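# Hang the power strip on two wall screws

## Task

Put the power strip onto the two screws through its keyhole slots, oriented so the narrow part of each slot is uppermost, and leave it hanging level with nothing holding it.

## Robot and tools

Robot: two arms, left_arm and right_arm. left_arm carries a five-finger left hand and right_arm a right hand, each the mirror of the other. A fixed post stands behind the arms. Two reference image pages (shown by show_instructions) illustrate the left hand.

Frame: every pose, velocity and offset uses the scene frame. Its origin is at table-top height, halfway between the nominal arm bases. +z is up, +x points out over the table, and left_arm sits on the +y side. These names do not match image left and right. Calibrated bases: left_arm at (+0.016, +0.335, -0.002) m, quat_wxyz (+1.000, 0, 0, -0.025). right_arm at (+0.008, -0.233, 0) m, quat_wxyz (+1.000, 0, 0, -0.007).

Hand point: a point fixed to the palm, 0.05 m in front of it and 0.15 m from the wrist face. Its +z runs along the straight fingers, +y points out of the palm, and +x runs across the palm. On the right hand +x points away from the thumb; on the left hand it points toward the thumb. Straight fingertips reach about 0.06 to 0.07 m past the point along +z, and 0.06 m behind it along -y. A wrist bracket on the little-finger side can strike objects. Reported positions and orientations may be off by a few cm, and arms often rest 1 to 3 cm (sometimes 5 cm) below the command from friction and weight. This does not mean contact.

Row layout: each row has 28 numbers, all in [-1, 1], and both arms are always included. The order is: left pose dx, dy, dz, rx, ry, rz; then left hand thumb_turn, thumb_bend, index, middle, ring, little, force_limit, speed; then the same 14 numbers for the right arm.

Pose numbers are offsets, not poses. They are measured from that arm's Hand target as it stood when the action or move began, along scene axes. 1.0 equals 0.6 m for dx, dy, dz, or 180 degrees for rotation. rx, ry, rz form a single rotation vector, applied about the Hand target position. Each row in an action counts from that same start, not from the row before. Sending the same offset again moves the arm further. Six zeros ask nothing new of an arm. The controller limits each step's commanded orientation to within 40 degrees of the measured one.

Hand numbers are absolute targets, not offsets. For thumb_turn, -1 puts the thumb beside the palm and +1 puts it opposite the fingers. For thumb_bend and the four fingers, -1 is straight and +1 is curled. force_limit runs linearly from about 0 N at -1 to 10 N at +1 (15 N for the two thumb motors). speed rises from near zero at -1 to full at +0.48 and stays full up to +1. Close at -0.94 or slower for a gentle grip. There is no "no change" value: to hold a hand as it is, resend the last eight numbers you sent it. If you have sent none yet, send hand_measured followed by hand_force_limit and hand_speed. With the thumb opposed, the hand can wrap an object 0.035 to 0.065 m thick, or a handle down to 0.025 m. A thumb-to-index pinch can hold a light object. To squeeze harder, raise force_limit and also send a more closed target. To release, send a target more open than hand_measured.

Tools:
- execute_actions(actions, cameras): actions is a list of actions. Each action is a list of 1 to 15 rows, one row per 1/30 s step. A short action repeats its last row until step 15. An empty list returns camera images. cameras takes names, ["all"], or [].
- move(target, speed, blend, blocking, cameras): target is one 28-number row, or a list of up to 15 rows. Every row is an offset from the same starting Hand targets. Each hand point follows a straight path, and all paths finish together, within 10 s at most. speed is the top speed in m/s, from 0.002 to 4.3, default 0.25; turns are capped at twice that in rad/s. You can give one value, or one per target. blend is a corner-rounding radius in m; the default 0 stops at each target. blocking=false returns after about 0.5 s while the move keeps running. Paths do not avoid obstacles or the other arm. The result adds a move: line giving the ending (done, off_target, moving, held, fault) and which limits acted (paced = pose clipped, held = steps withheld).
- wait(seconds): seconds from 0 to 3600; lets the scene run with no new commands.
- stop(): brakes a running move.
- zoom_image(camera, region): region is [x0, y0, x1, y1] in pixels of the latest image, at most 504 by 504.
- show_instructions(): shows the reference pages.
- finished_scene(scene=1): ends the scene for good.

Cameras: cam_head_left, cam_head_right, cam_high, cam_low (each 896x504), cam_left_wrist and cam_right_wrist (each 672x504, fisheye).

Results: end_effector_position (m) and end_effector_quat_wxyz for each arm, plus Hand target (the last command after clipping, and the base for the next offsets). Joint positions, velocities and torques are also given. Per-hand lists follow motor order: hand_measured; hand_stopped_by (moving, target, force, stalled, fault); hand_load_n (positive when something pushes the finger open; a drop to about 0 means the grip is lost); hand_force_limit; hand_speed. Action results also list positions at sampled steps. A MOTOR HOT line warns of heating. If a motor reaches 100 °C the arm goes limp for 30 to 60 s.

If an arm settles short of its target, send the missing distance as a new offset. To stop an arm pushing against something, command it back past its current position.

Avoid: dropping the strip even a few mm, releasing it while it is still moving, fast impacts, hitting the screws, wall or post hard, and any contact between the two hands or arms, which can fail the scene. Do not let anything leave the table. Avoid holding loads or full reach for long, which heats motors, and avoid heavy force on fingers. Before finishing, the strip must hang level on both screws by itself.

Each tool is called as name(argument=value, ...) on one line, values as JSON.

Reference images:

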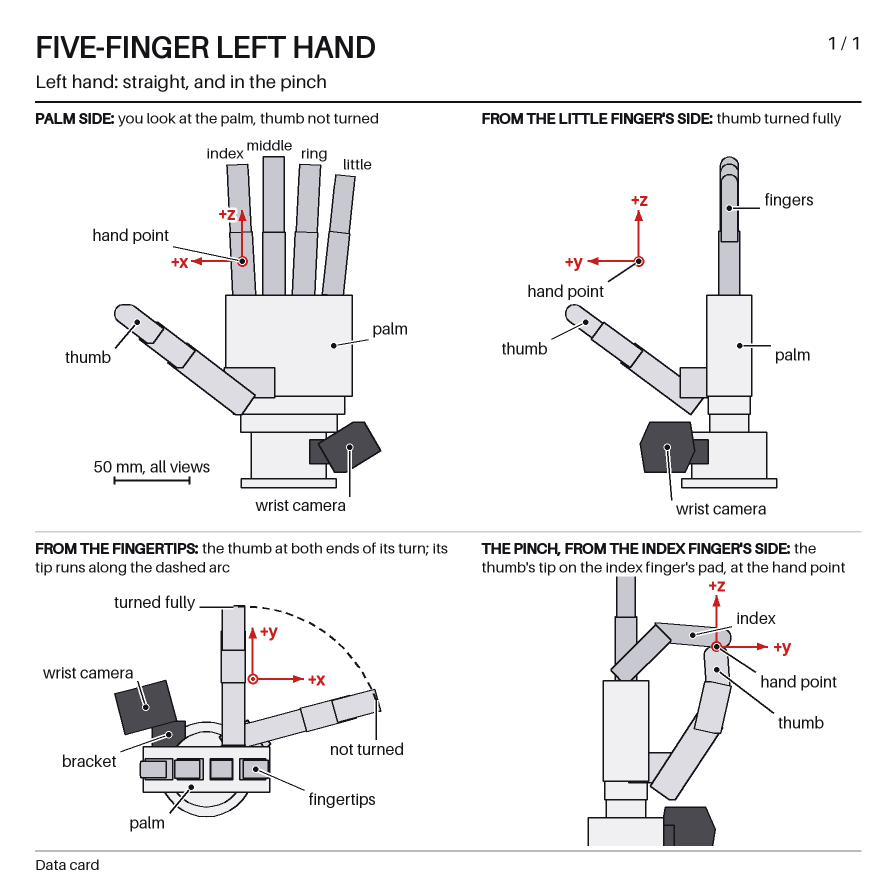

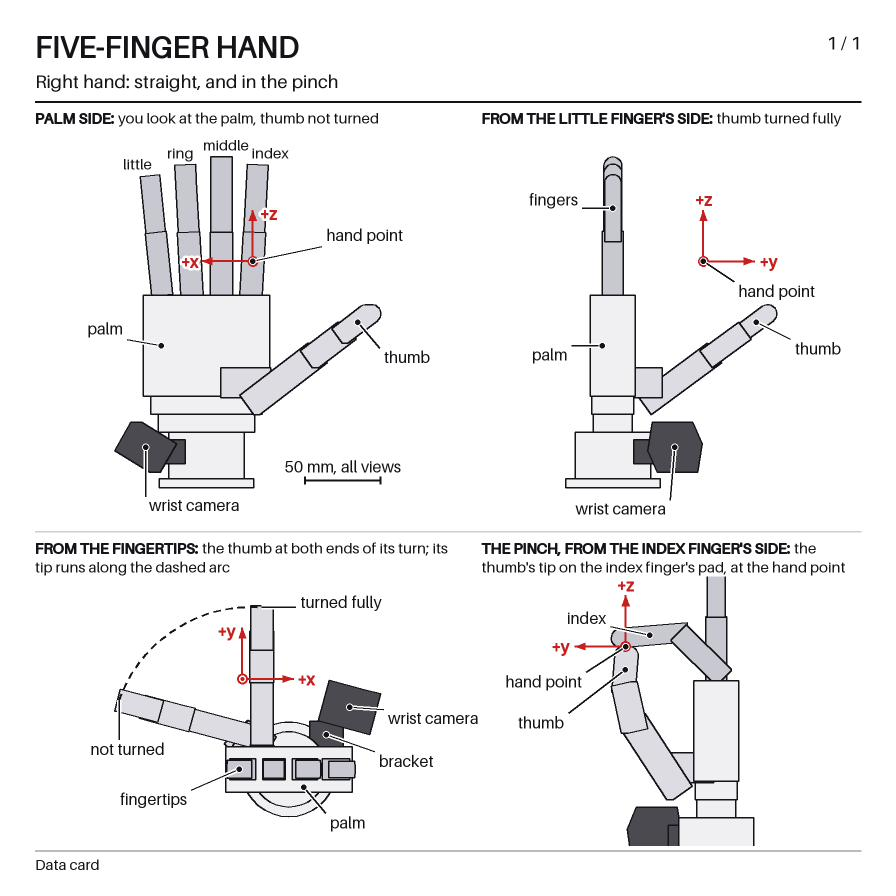

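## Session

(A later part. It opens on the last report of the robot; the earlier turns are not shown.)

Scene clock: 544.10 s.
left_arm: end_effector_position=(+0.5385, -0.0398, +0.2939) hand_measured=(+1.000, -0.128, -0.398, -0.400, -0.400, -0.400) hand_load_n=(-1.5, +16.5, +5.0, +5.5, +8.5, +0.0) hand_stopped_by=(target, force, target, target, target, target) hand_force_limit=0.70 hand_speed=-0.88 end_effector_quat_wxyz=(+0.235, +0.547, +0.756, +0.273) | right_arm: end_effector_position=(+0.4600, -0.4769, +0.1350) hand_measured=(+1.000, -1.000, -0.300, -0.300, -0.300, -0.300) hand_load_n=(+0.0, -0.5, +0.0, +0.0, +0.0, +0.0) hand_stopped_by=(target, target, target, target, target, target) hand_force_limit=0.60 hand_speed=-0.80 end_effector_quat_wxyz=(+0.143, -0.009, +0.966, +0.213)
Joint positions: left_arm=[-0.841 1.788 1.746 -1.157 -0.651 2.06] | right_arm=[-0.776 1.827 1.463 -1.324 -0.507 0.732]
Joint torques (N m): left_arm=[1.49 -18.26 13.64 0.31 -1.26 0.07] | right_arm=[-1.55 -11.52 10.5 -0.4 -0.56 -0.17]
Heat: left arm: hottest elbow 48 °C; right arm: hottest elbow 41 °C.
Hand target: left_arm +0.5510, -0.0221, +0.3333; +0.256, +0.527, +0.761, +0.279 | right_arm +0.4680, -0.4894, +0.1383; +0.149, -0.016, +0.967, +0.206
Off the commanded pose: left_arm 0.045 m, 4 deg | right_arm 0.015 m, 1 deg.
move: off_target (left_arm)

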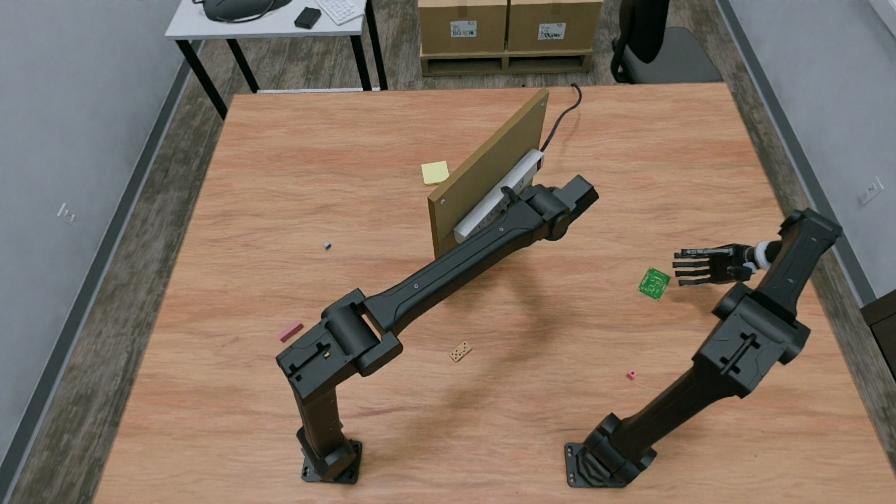

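move(target=[[-0.0258,-0.0308,0,0,0,0,1,0.52,-0.4,-0.4,-0.4,-0.4,0.7,-0.88,0,0,0,0,0,0,1,-1,-0.3,-0.3,-0.3,-0.3,0.6,-0.8],[-0.0258,-0.0308,0.03,0.021,-0.0182,0,1,0.52,-0.4,-0.4,-0.4,-0.4,0.7,-0.88,0,0,0,0,0,0,1,-1,-0.3,-0.3,-0.3,-0.3,0.6,-0.8],[-0.0258,-0.0308,-0.0647,0.021,-0.0182,0,1,0.52,-0.4,-0.4,-0.4,-0.4,0.7,-0.88,0,0,0,0,0,0,1,-1,-0.3,-0.3,-0.3,-0.3,0.6,-0.8]], speed=0.05, cameras=["cam_head_left","cam_head_right","cam_left_wrist","cam_right_wrist"])

zoom_image(camera="cam_head_left", region=[425, 195, 485, 255])

zoom_image(camera="cam_head_left", region=[505, 130, 565, 190])

zoom_image(camera="cam_right_wrist", region=[490, 350, 560, 420])

zoom_image(camera="cam_right_wrist", region=[602, 260, 672, 330])

Scene clock: 552.30 s.
left_arm: end_effector_position=(+0.5367, -0.0424, +0.2863) hand_measured=(+1.000, -0.128, -0.398, -0.400, -0.400, -0.400) hand_load_n=(+0.0, +16.5, +4.0, +4.0, +7.5, +0.5) hand_stopped_by=(target, force, target, target, target, target) hand_force_limit=0.70 hand_speed=-0.88 end_effector_quat_wxyz=(+0.248, +0.535, +0.743, +0.318) | right_arm: end_effector_position=(+0.4600, -0.4769, +0.1350) hand_measured=(+1.000, -1.000, -0.300, -0.300, -0.300, -0.300) hand_load_n=(-0.5, +0.0, +0.0, +0.0, +0.5, +0.0) hand_stopped_by=(target, target, target, target, target, target) hand_force_limit=0.60 hand_speed=-0.80 end_effector_quat_wxyz=(+0.143, -0.009, +0.966, +0.213)
Joint positions: left_arm=[-0.864 1.801 1.697 -1.088 -0.757 2.057] | right_arm=[-0.776 1.827 1.463 -1.324 -0.507 0.732]
Joint torques (N m): left_arm=[-0.32 -16.91 9.74 1.46 -1.07 -0.12] | right_arm=[-1.61 -11.58 10.47 -0.46 -0.55 -0.18]
Heat: left arm: hottest elbow 50 °C; right arm: hottest elbow 42 °C.
Hand target: left_arm +0.5355, -0.0406, +0.2947; +0.261, +0.527, +0.744, +0.319 | right_arm +0.4680, -0.4894, +0.1383; +0.149, -0.016, +0.967, +0.206
Off the commanded pose: left_arm 0.008 m, 2 deg | right_arm 0.015 m, 1 deg.
move: done

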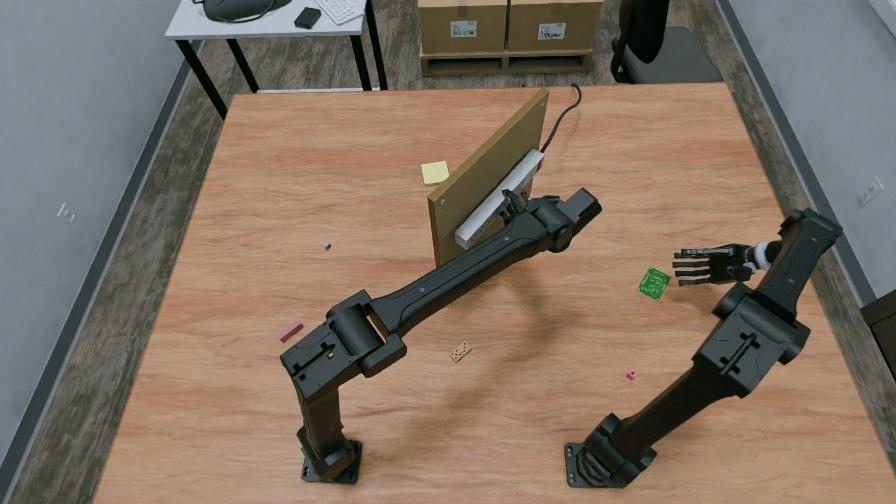

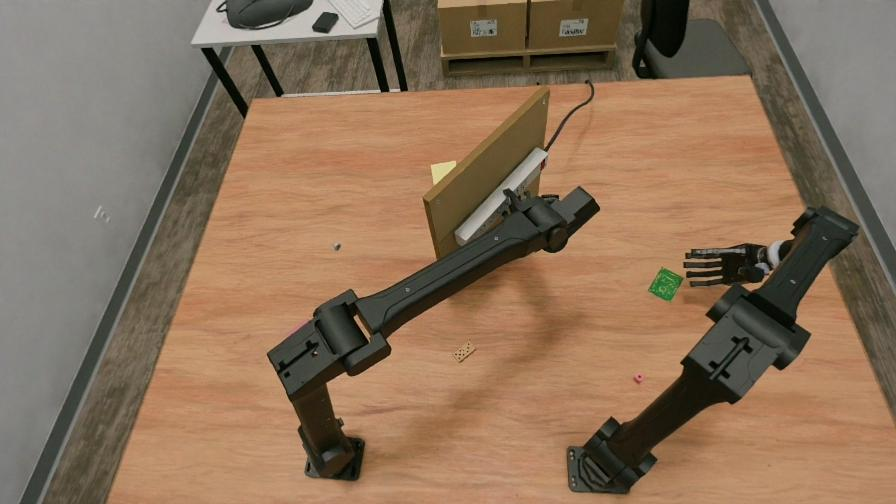

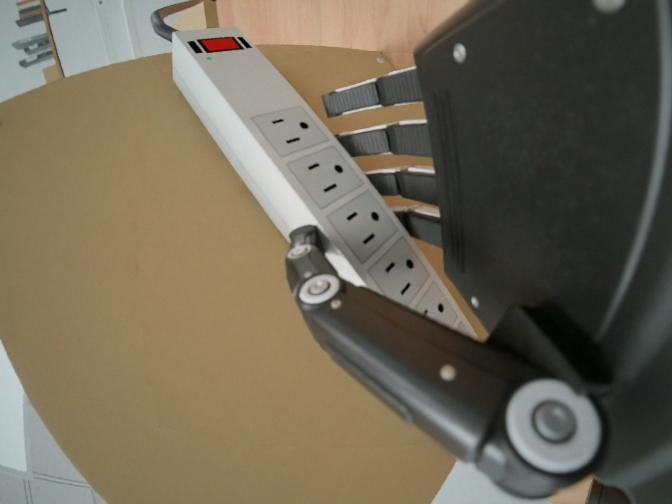

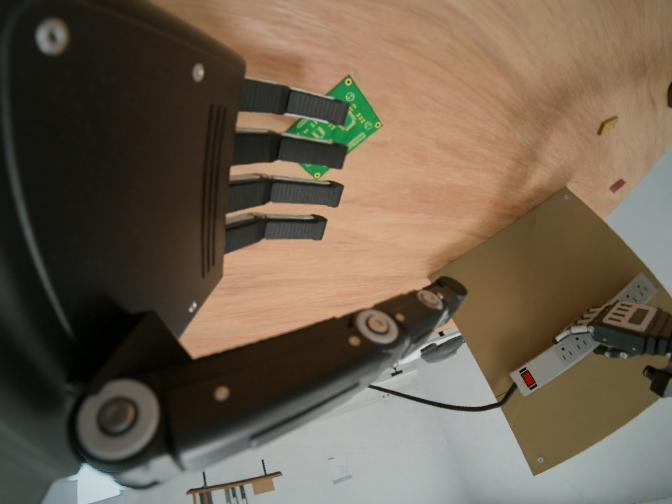

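Scaled by 8.400 from the camera's image (finer frame: 1280x720).

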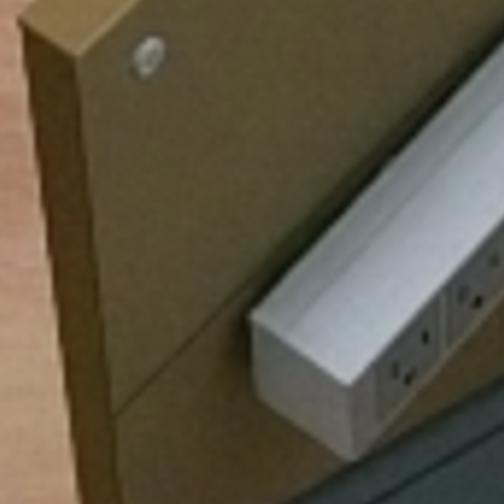

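Scaled by 8.400 from the camera's image (finer frame: 1280x720).

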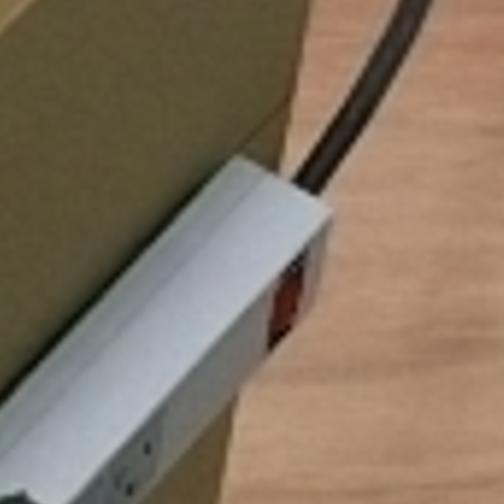

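Scaled by 7.200 from the camera's image (finer frame: 960x720).

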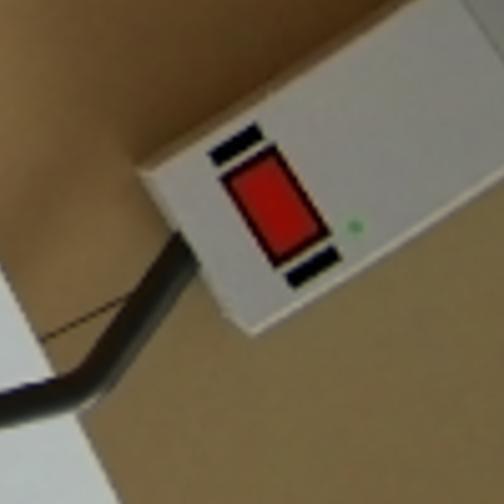

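Scaled by 7.200 from the camera's image (finer frame: 960x720).

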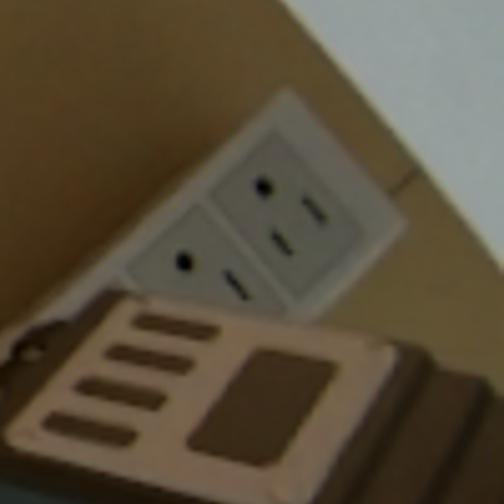

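move(target=[[-0.075,-0.089,0.02,0.0054,0.0063,0,1,0.52,-0.4,-0.4,-0.4,-0.4,0.7,-0.88,0,0,0,0,0,0,1,-1,-0.3,-0.3,-0.3,-0.3,0.6,-0.8],[-0.075,-0.089,0.3,0.0054,0.0063,0,1,0.52,-0.4,-0.4,-0.4,-0.4,0.7,-0.88,0,0,0,0,0,0,1,-1,-0.3,-0.3,-0.3,-0.3,0.6,-0.8]], speed=0.1, blend=0.02, cameras=["all"])

zoom_image(camera="cam_high", region=[290, 80, 500, 230])

Scene clock: 560.70 s.
left_arm: end_effector_position=(+0.4995, -0.0859, +0.4380) hand_measured=(+1.000, -0.128, -0.398, -0.400, -0.400, -0.400) hand_load_n=(-1.5, +16.5, +3.5, +6.0, +11.0, +0.0) hand_stopped_by=(target, force, target, target, target, target) hand_force_limit=0.70 hand_speed=-0.88 end_effector_quat_wxyz=(+0.230, +0.547, +0.736, +0.326) | right_arm: end_effector_position=(+0.4600, -0.4769, +0.1350) hand_measured=(+1.000, -1.000, -0.300, -0.300, -0.300, -0.300) hand_load_n=(+0.0, +0.0, +0.0, +0.0, +0.5, +0.0) hand_stopped_by=(target, target, target, target, target, target) hand_force_limit=0.60 hand_speed=-0.80 end_effector_quat_wxyz=(+0.143, -0.009, +0.966, +0.213)
Joint positions: left_arm=[-0.958 1.949 2.33 -1.695 -0.788 1.948] | right_arm=[-0.776 1.827 1.463 -1.324 -0.507 0.732]
Joint torques (N m): left_arm=[-1.85 -17.73 15.53 0.49 -1.33 -0.1] | right_arm=[-1.55 -11.63 10.48 -0.44 -0.56 -0.18]
Heat: left arm: hottest elbow 49 °C; right arm: hottest elbow 42 °C.
Hand target: left_arm +0.4906, -0.0941, +0.4745; +0.249, +0.532, +0.744, +0.320 | right_arm +0.4680, -0.4894, +0.1383; +0.149, -0.016, +0.967, +0.206
Off the commanded pose: left_arm 0.039 m, 3 deg | right_arm 0.015 m, 1 deg.
joint sent to its limit (left arm) — joint 4 (wrist pitch), lower limit. The joint targets are off in position, not in orientation.
move: off_target (left_arm)

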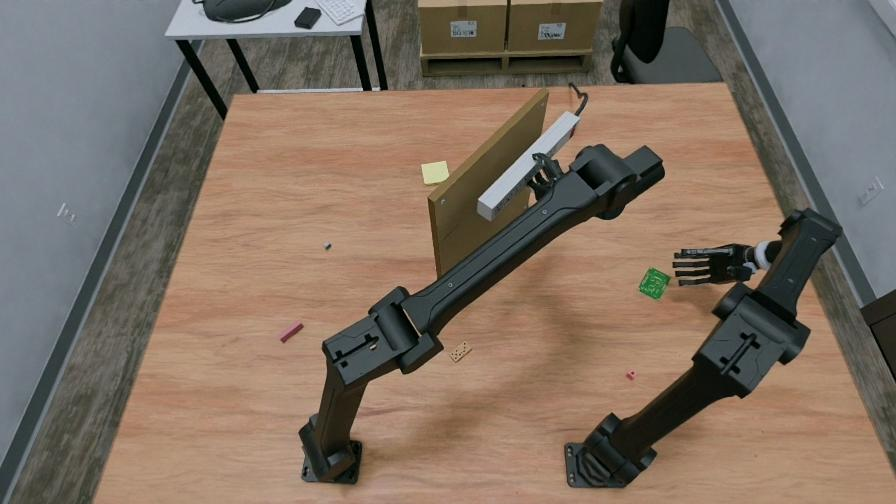

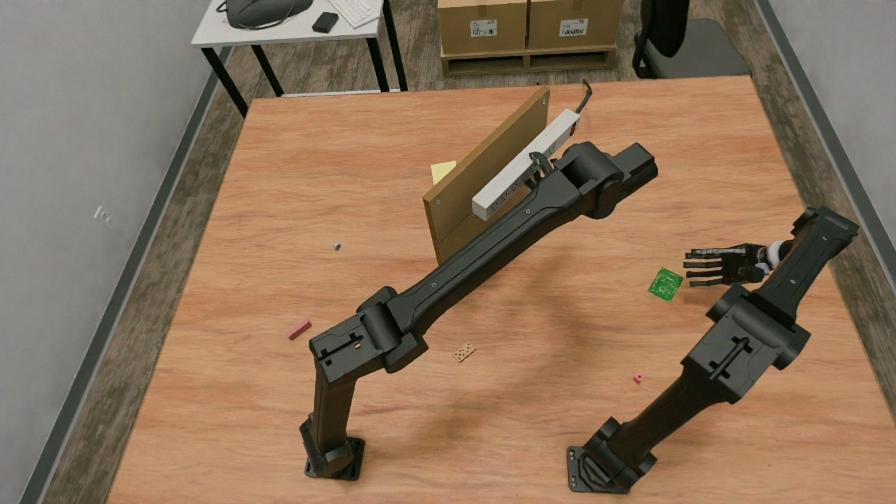

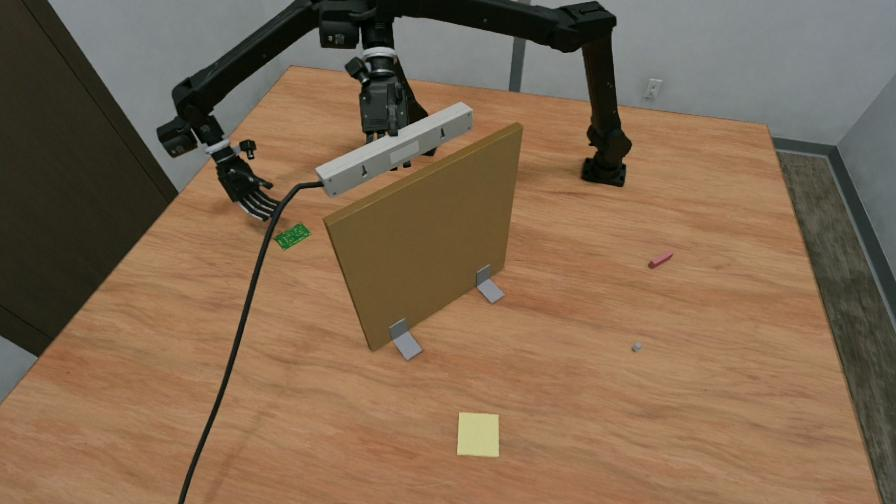

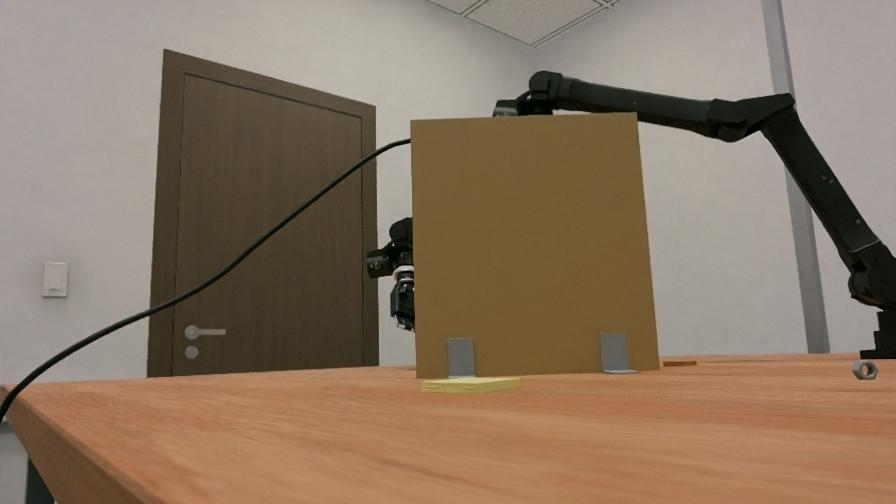

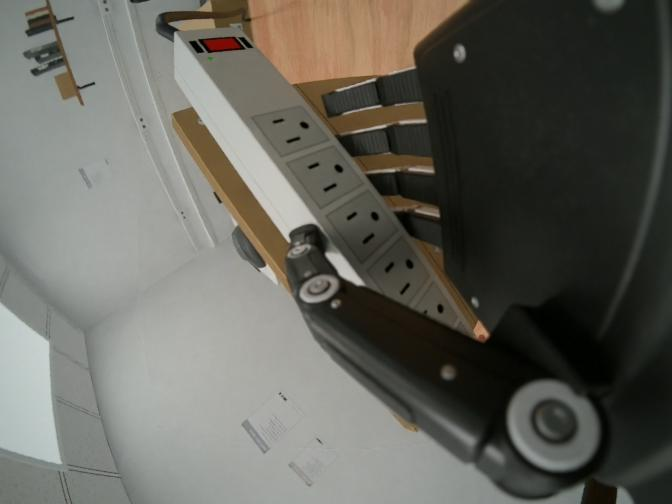

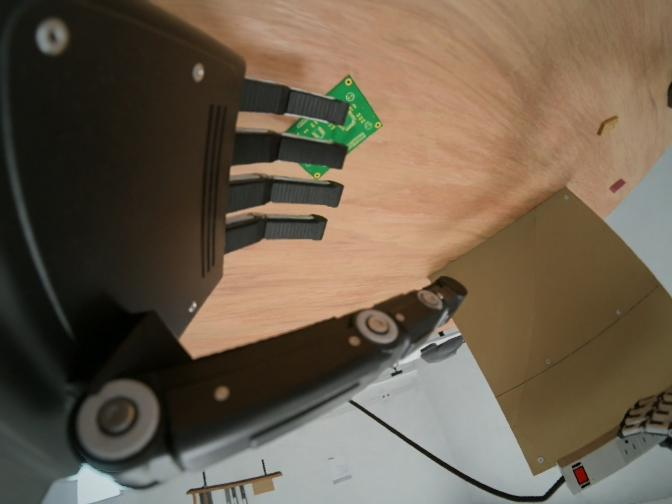

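Scaled by 2.400 from the camera's image (finer frame: 1280x720).

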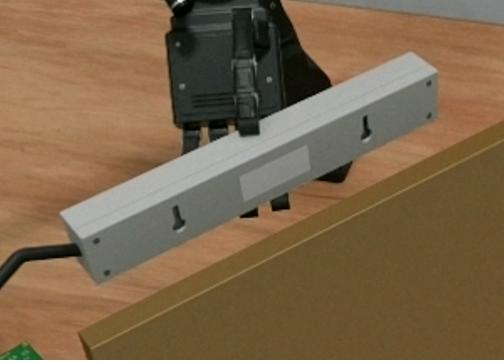

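Excellent view: keyholes visible. Zoom in, including screws now visible from the right wrist and head.

zoom_image(camera="cam_high", region=[310, 95, 400, 205])

zoom_image(camera="cam_high", region=[400, 95, 480, 175])

zoom_image(camera="cam_right_wrist", region=[480, 330, 580, 430])

zoom_image(camera="cam_right_wrist", region=[580, 260, 672, 352])

zoom_image(camera="cam_head_left", region=[430, 180, 500, 250])

zoom_image(camera="cam_head_right", region=[430, 180, 500, 250])

Scaled by 4.582 from the camera's image (finer frame: 1280x720).

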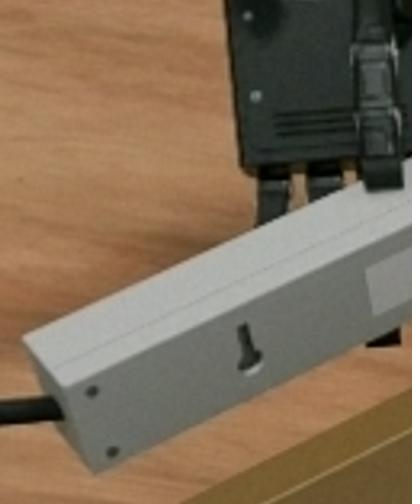

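Scaled by 6.300 from the camera's image (finer frame: 1280x720).

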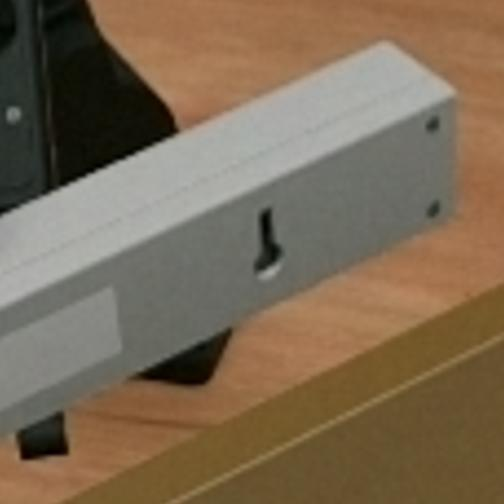

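Scaled by 5.040 from the camera's image (finer frame: 960x720).

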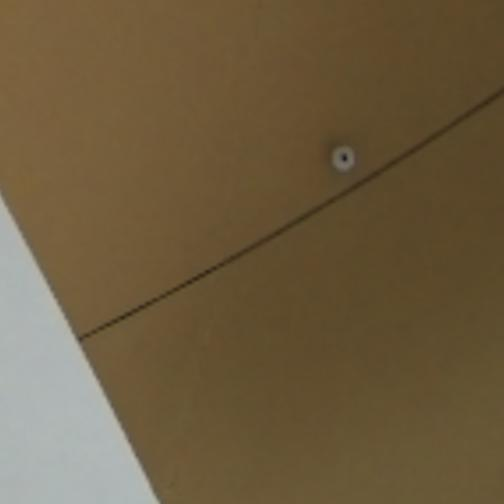

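Scaled by 5.478 from the camera's image (finer frame: 960x720).

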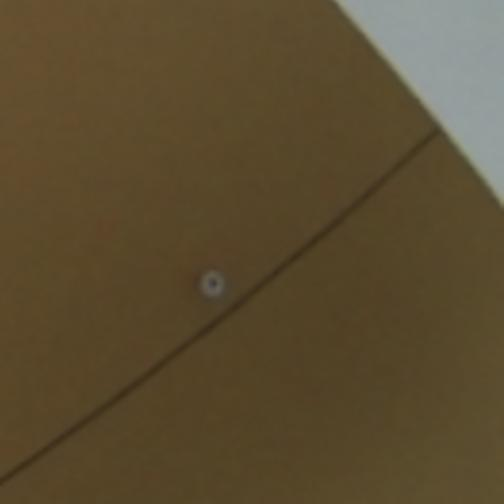

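Scaled by 7.200 from the camera's image (finer frame: 1280x720).

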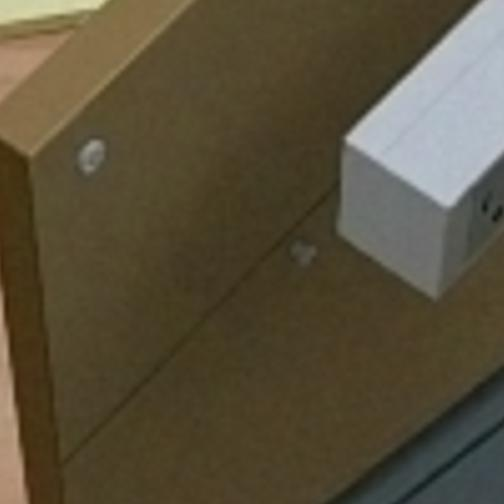

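Scaled by 7.200 from the camera's image (finer frame: 1280x720).

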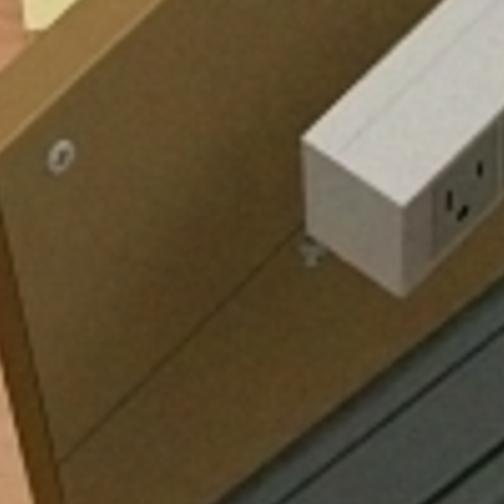

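move(target=[[0,0,-0.2875,0,0,0,1,0.52,-0.4,-0.4,-0.4,-0.4,0.7,-0.88,0,0,0,0,0,0,1,-1,-0.3,-0.3,-0.3,-0.3,0.6,-0.8],[0.062,0.0738,-0.2875,0,0,0,1,0.52,-0.4,-0.4,-0.4,-0.4,0.7,-0.88,0,0,0,0,0,0,1,-1,-0.3,-0.3,-0.3,-0.3,0.6,-0.8]], speed=0.1, cameras=["cam_head_left","cam_head_right","cam_left_wrist","cam_right_wrist"])

zoom_image(camera="cam_right_wrist", region=[480, 340, 560, 420])

zoom_image(camera="cam_right_wrist", region=[602, 260, 672, 330])

zoom_image(camera="cam_head_left", region=[430, 140, 550, 260])

Scene clock: 570.33 s.
left_arm: end_effector_position=(+0.5275, -0.0516, +0.2846) hand_measured=(+1.000, -0.128, -0.398, -0.400, -0.400, -0.400) hand_load_n=(+0.0, +16.0, +4.5, +5.0, +8.5, +0.0) hand_stopped_by=(target, force, target, target, target, target) hand_force_limit=0.70 hand_speed=-0.88 end_effector_quat_wxyz=(+0.230, +0.541, +0.743, +0.321) | right_arm: end_effector_position=(+0.4600, -0.4769, +0.1350) hand_measured=(+1.000, -1.000, -0.300, -0.300, -0.300, -0.300) hand_load_n=(+0.0, -0.5, +0.0, +0.0, +0.0, +0.0) hand_stopped_by=(target, target, target, target, target, target) hand_force_limit=0.60 hand_speed=-0.80 end_effector_quat_wxyz=(+0.143, -0.009, +0.966, +0.213)
Joint positions: left_arm=[-0.885 1.829 1.744 -1.17 -0.761 2.021] | right_arm=[-0.776 1.827 1.463 -1.324 -0.507 0.732]
Joint torques (N m): left_arm=[-0.91 -17.73 10.37 1.29 -1.04 -0.05] | right_arm=[-1.67 -11.46 10.44 -0.47 -0.57 -0.18]
Heat: left arm: hottest elbow 51 °C; right arm: hottest elbow 42 °C.
Hand target: left_arm +0.5279, -0.0497, +0.3020; +0.248, +0.532, +0.744, +0.320 | right_arm +0.4680, -0.4894, +0.1383; +0.149, -0.016, +0.967, +0.206
Off the commanded pose: left_arm 0.018 m, 2 deg | right_arm 0.015 m, 1 deg.
move: off_target (left_arm)

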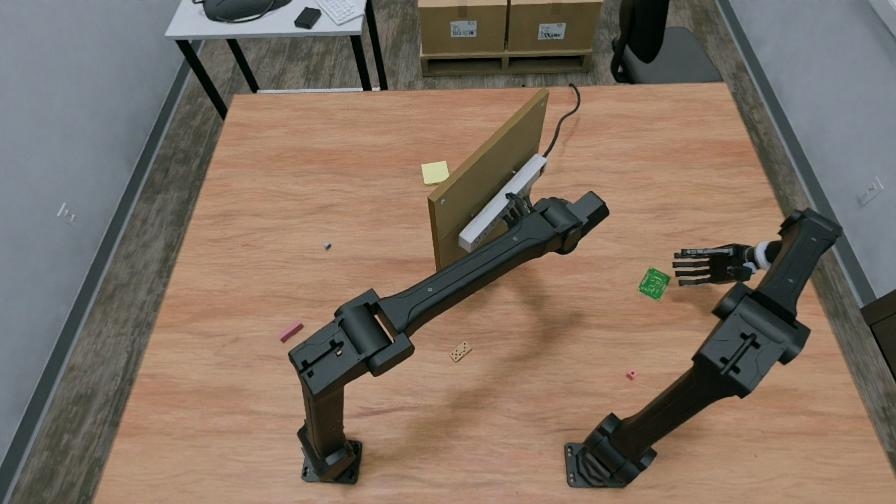

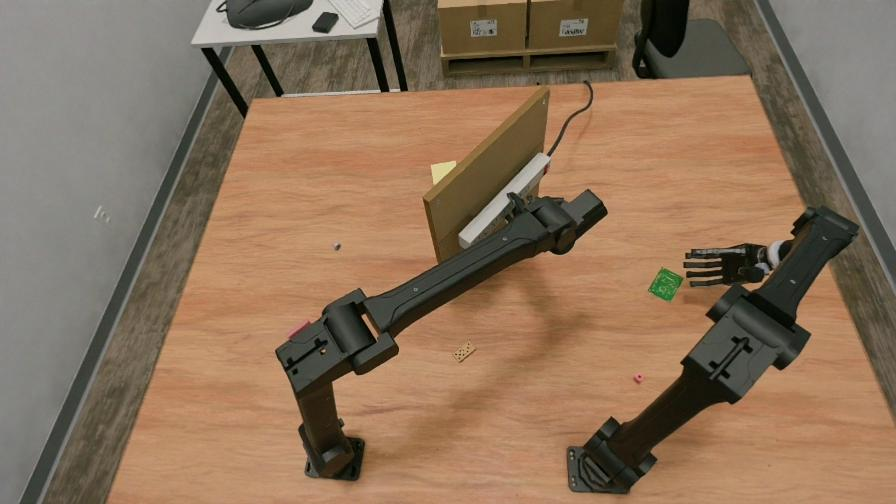

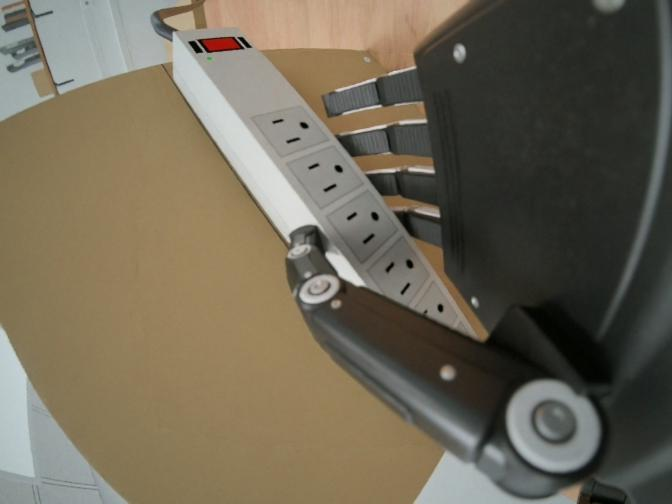

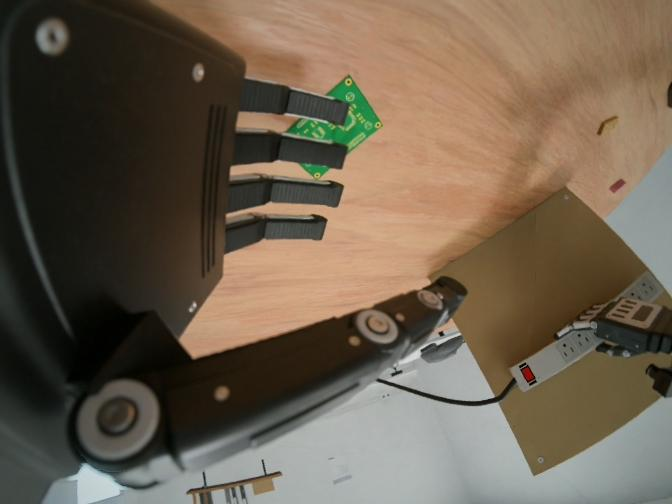

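Scaled by 6.300 from the camera's image (finer frame: 960x720).

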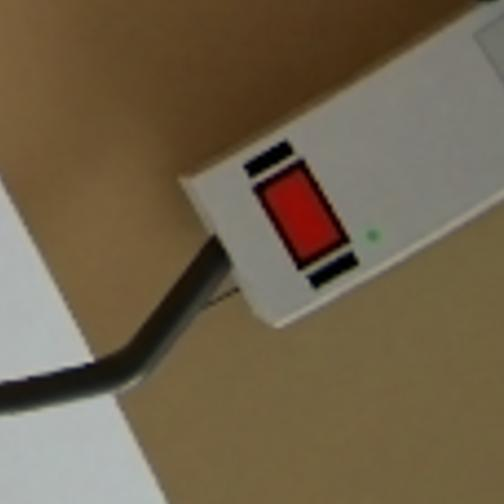

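Scaled by 7.200 from the camera's image (finer frame: 960x720).

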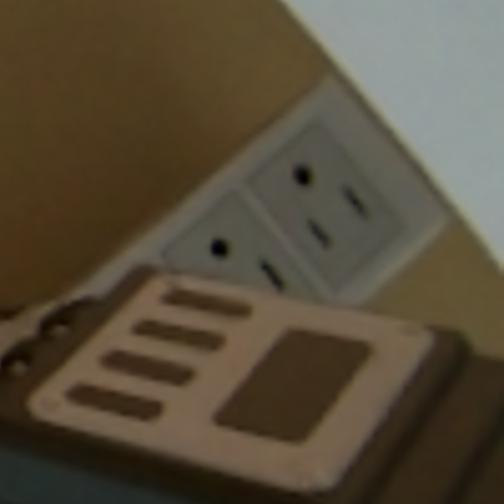

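Scaled by 4.200 from the camera's image (finer frame: 1280x720).

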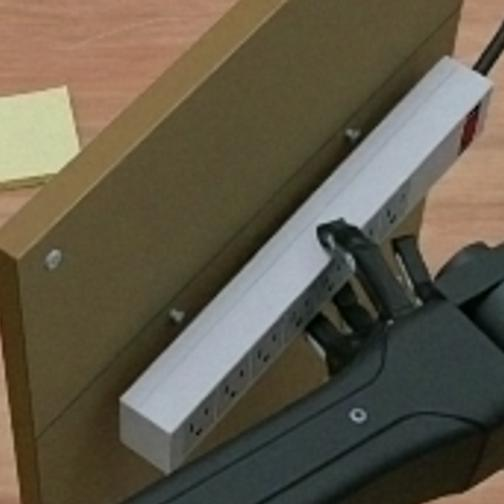

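zoom_image(camera="cam_head_left", region=[450, 200, 490, 240])

zoom_image(camera="cam_head_left", region=[500, 140, 550, 190])

zoom_image(camera="cam_head_right", region=[450, 200, 490, 240])

zoom_image(camera="cam_head_right", region=[500, 140, 550, 190])

Scaled by 12.600 from the camera's image (finer frame: 1280x720).

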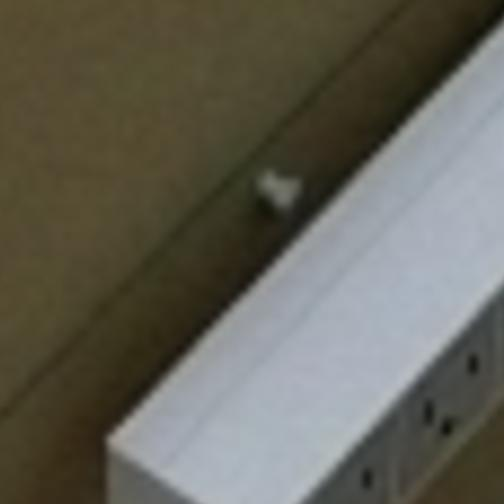

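Scaled by 10.080 from the camera's image (finer frame: 1280x720).

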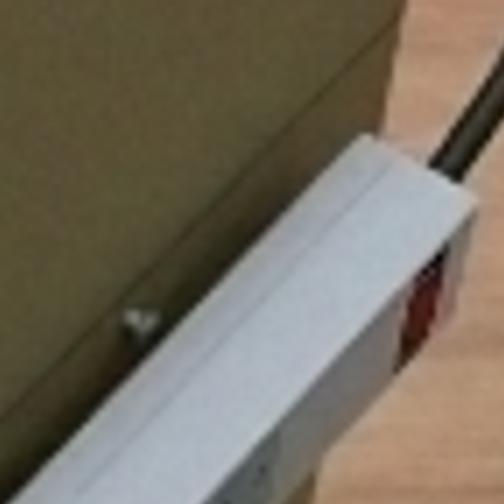

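Scaled by 12.600 from the camera's image (finer frame: 1280x720).

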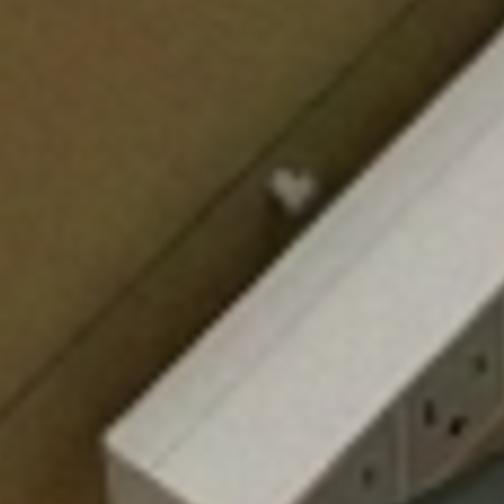

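Scaled by 10.080 from the camera's image (finer frame: 1280x720).

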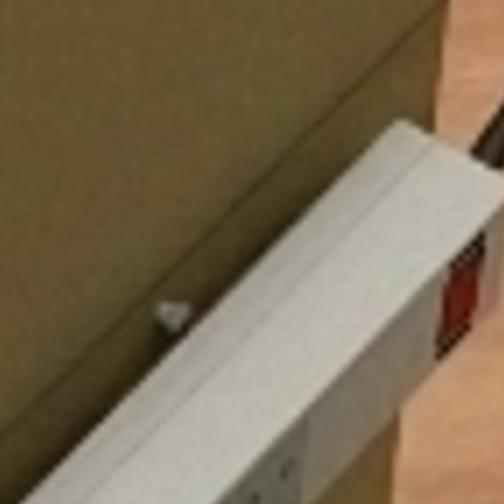

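move(target=[[0.0013,-0.0011,0.045,0,0,0,1,0.52,-0.4,-0.4,-0.4,-0.4,0.7,-0.88,0,0,0,0,0,0,1,-1,-0.3,-0.3,-0.3,-0.3,0.6,-0.8],[0.0013,-0.0011,0.01,0,0,0,1,0.52,-0.4,-0.4,-0.4,-0.4,0.7,-0.88,0,0,0,0,0,0,1,-1,-0.3,-0.3,-0.3,-0.3,0.6,-0.8]], speed=0.06, cameras=["cam_head_left","cam_head_right","cam_left_wrist","cam_right_wrist"])

zoom_image(camera="cam_right_wrist", region=[480, 340, 560, 420])

zoom_image(camera="cam_right_wrist", region=[602, 260, 672, 330])

zoom_image(camera="cam_head_left", region=[430, 140, 550, 260])

Scene clock: 576.07 s.
left_arm: end_effector_position=(+0.5261, -0.0496, +0.2843) hand_measured=(+1.000, -0.128, -0.398, -0.400, -0.400, -0.400) hand_load_n=(+0.0, +16.0, +5.0, +5.5, +9.0, +0.0) hand_stopped_by=(target, force, target, target, target, target) hand_force_limit=0.70 hand_speed=-0.88 end_effector_quat_wxyz=(+0.223, +0.544, +0.742, +0.323) | right_arm: end_effector_position=(+0.4600, -0.4769, +0.1350) hand_measured=(+1.000, -1.000, -0.300, -0.300, -0.300, -0.300) hand_load_n=(+0.0, +0.0, +0.0, +0.0, +0.0, +0.0) hand_stopped_by=(target, target, target, target, target, target) hand_force_limit=0.60 hand_speed=-0.80 end_effector_quat_wxyz=(+0.143, -0.009, +0.966, +0.213)
Joint positions: left_arm=[-0.885 1.828 1.744 -1.186 -0.761 2.022] | right_arm=[-0.776 1.827 1.463 -1.324 -0.507 0.732]
Joint torques (N m): left_arm=[-0.09 -17.79 11.73 1.31 -1.02 -0.06] | right_arm=[-1.61 -11.52 10.48 -0.43 -0.56 -0.17]
Heat: left arm: hottest elbow 50 °C; right arm: hottest elbow 42 °C.
Hand target: left_arm +0.5286, -0.0503, +0.3082; +0.249, +0.532, +0.744, +0.320 | right_arm +0.4680, -0.4894, +0.1383; +0.149, -0.016, +0.967, +0.206
Off the commanded pose: left_arm 0.024 m, 3 deg | right_arm 0.015 m, 1 deg.
move: off_target (left_arm)

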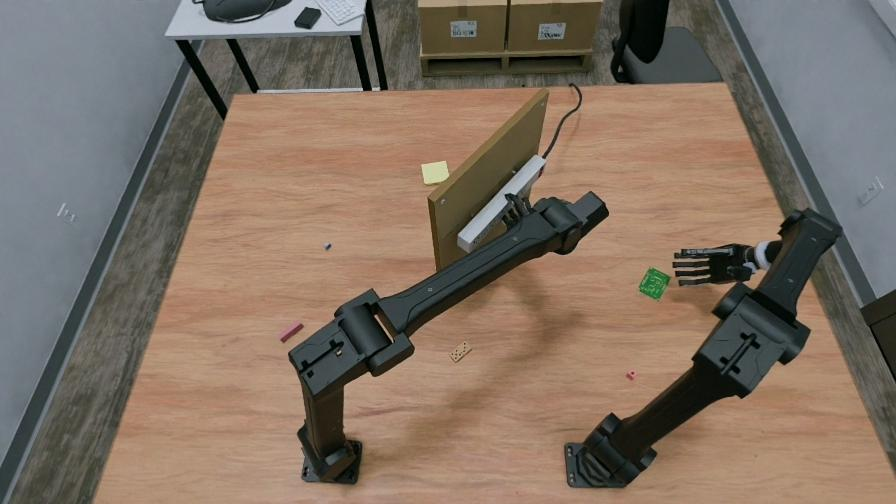

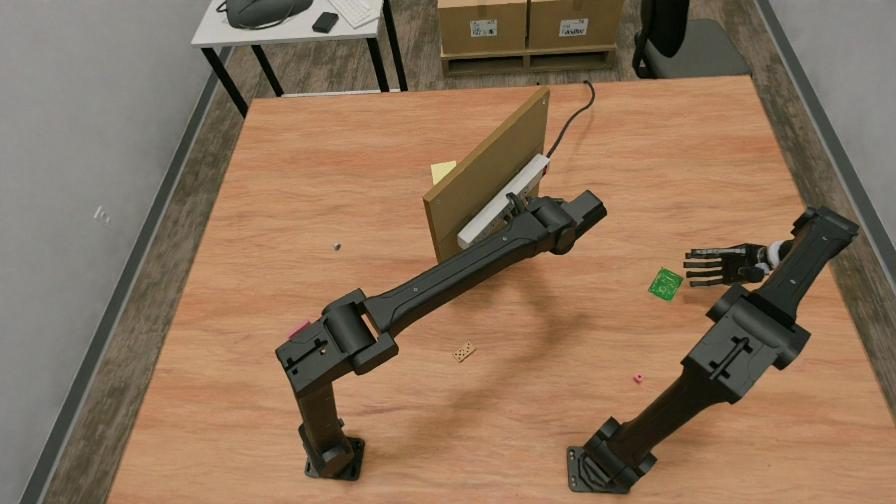

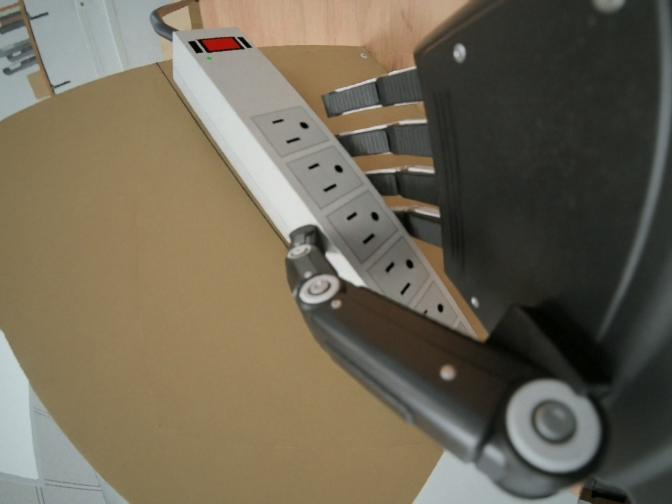

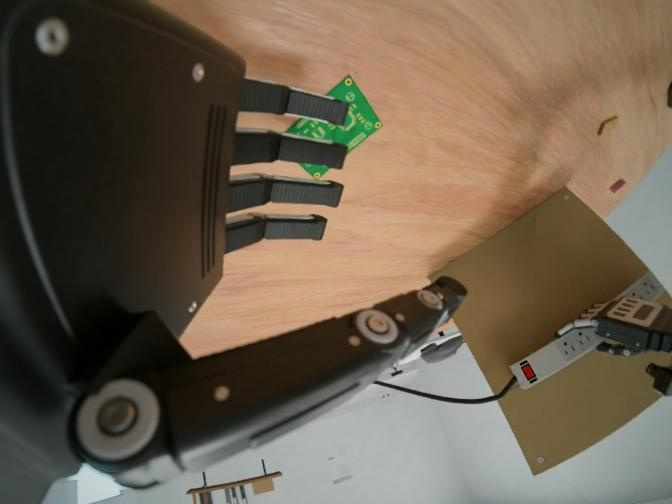

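Scaled by 6.300 from the camera's image (finer frame: 960x720).

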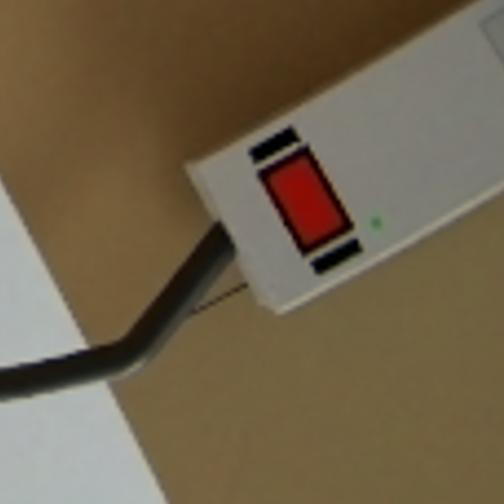

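Scaled by 7.200 from the camera's image (finer frame: 960x720).

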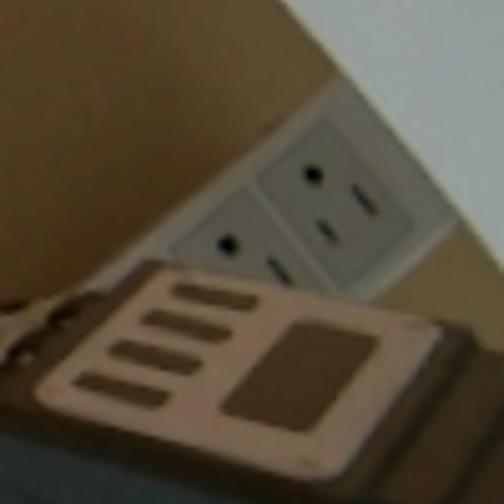

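Scaled by 4.200 from the camera's image (finer frame: 1280x720).

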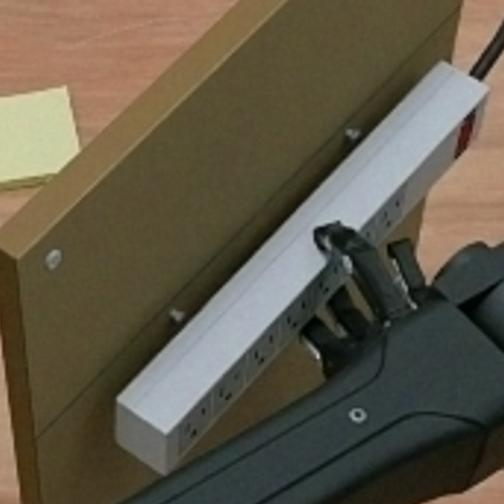

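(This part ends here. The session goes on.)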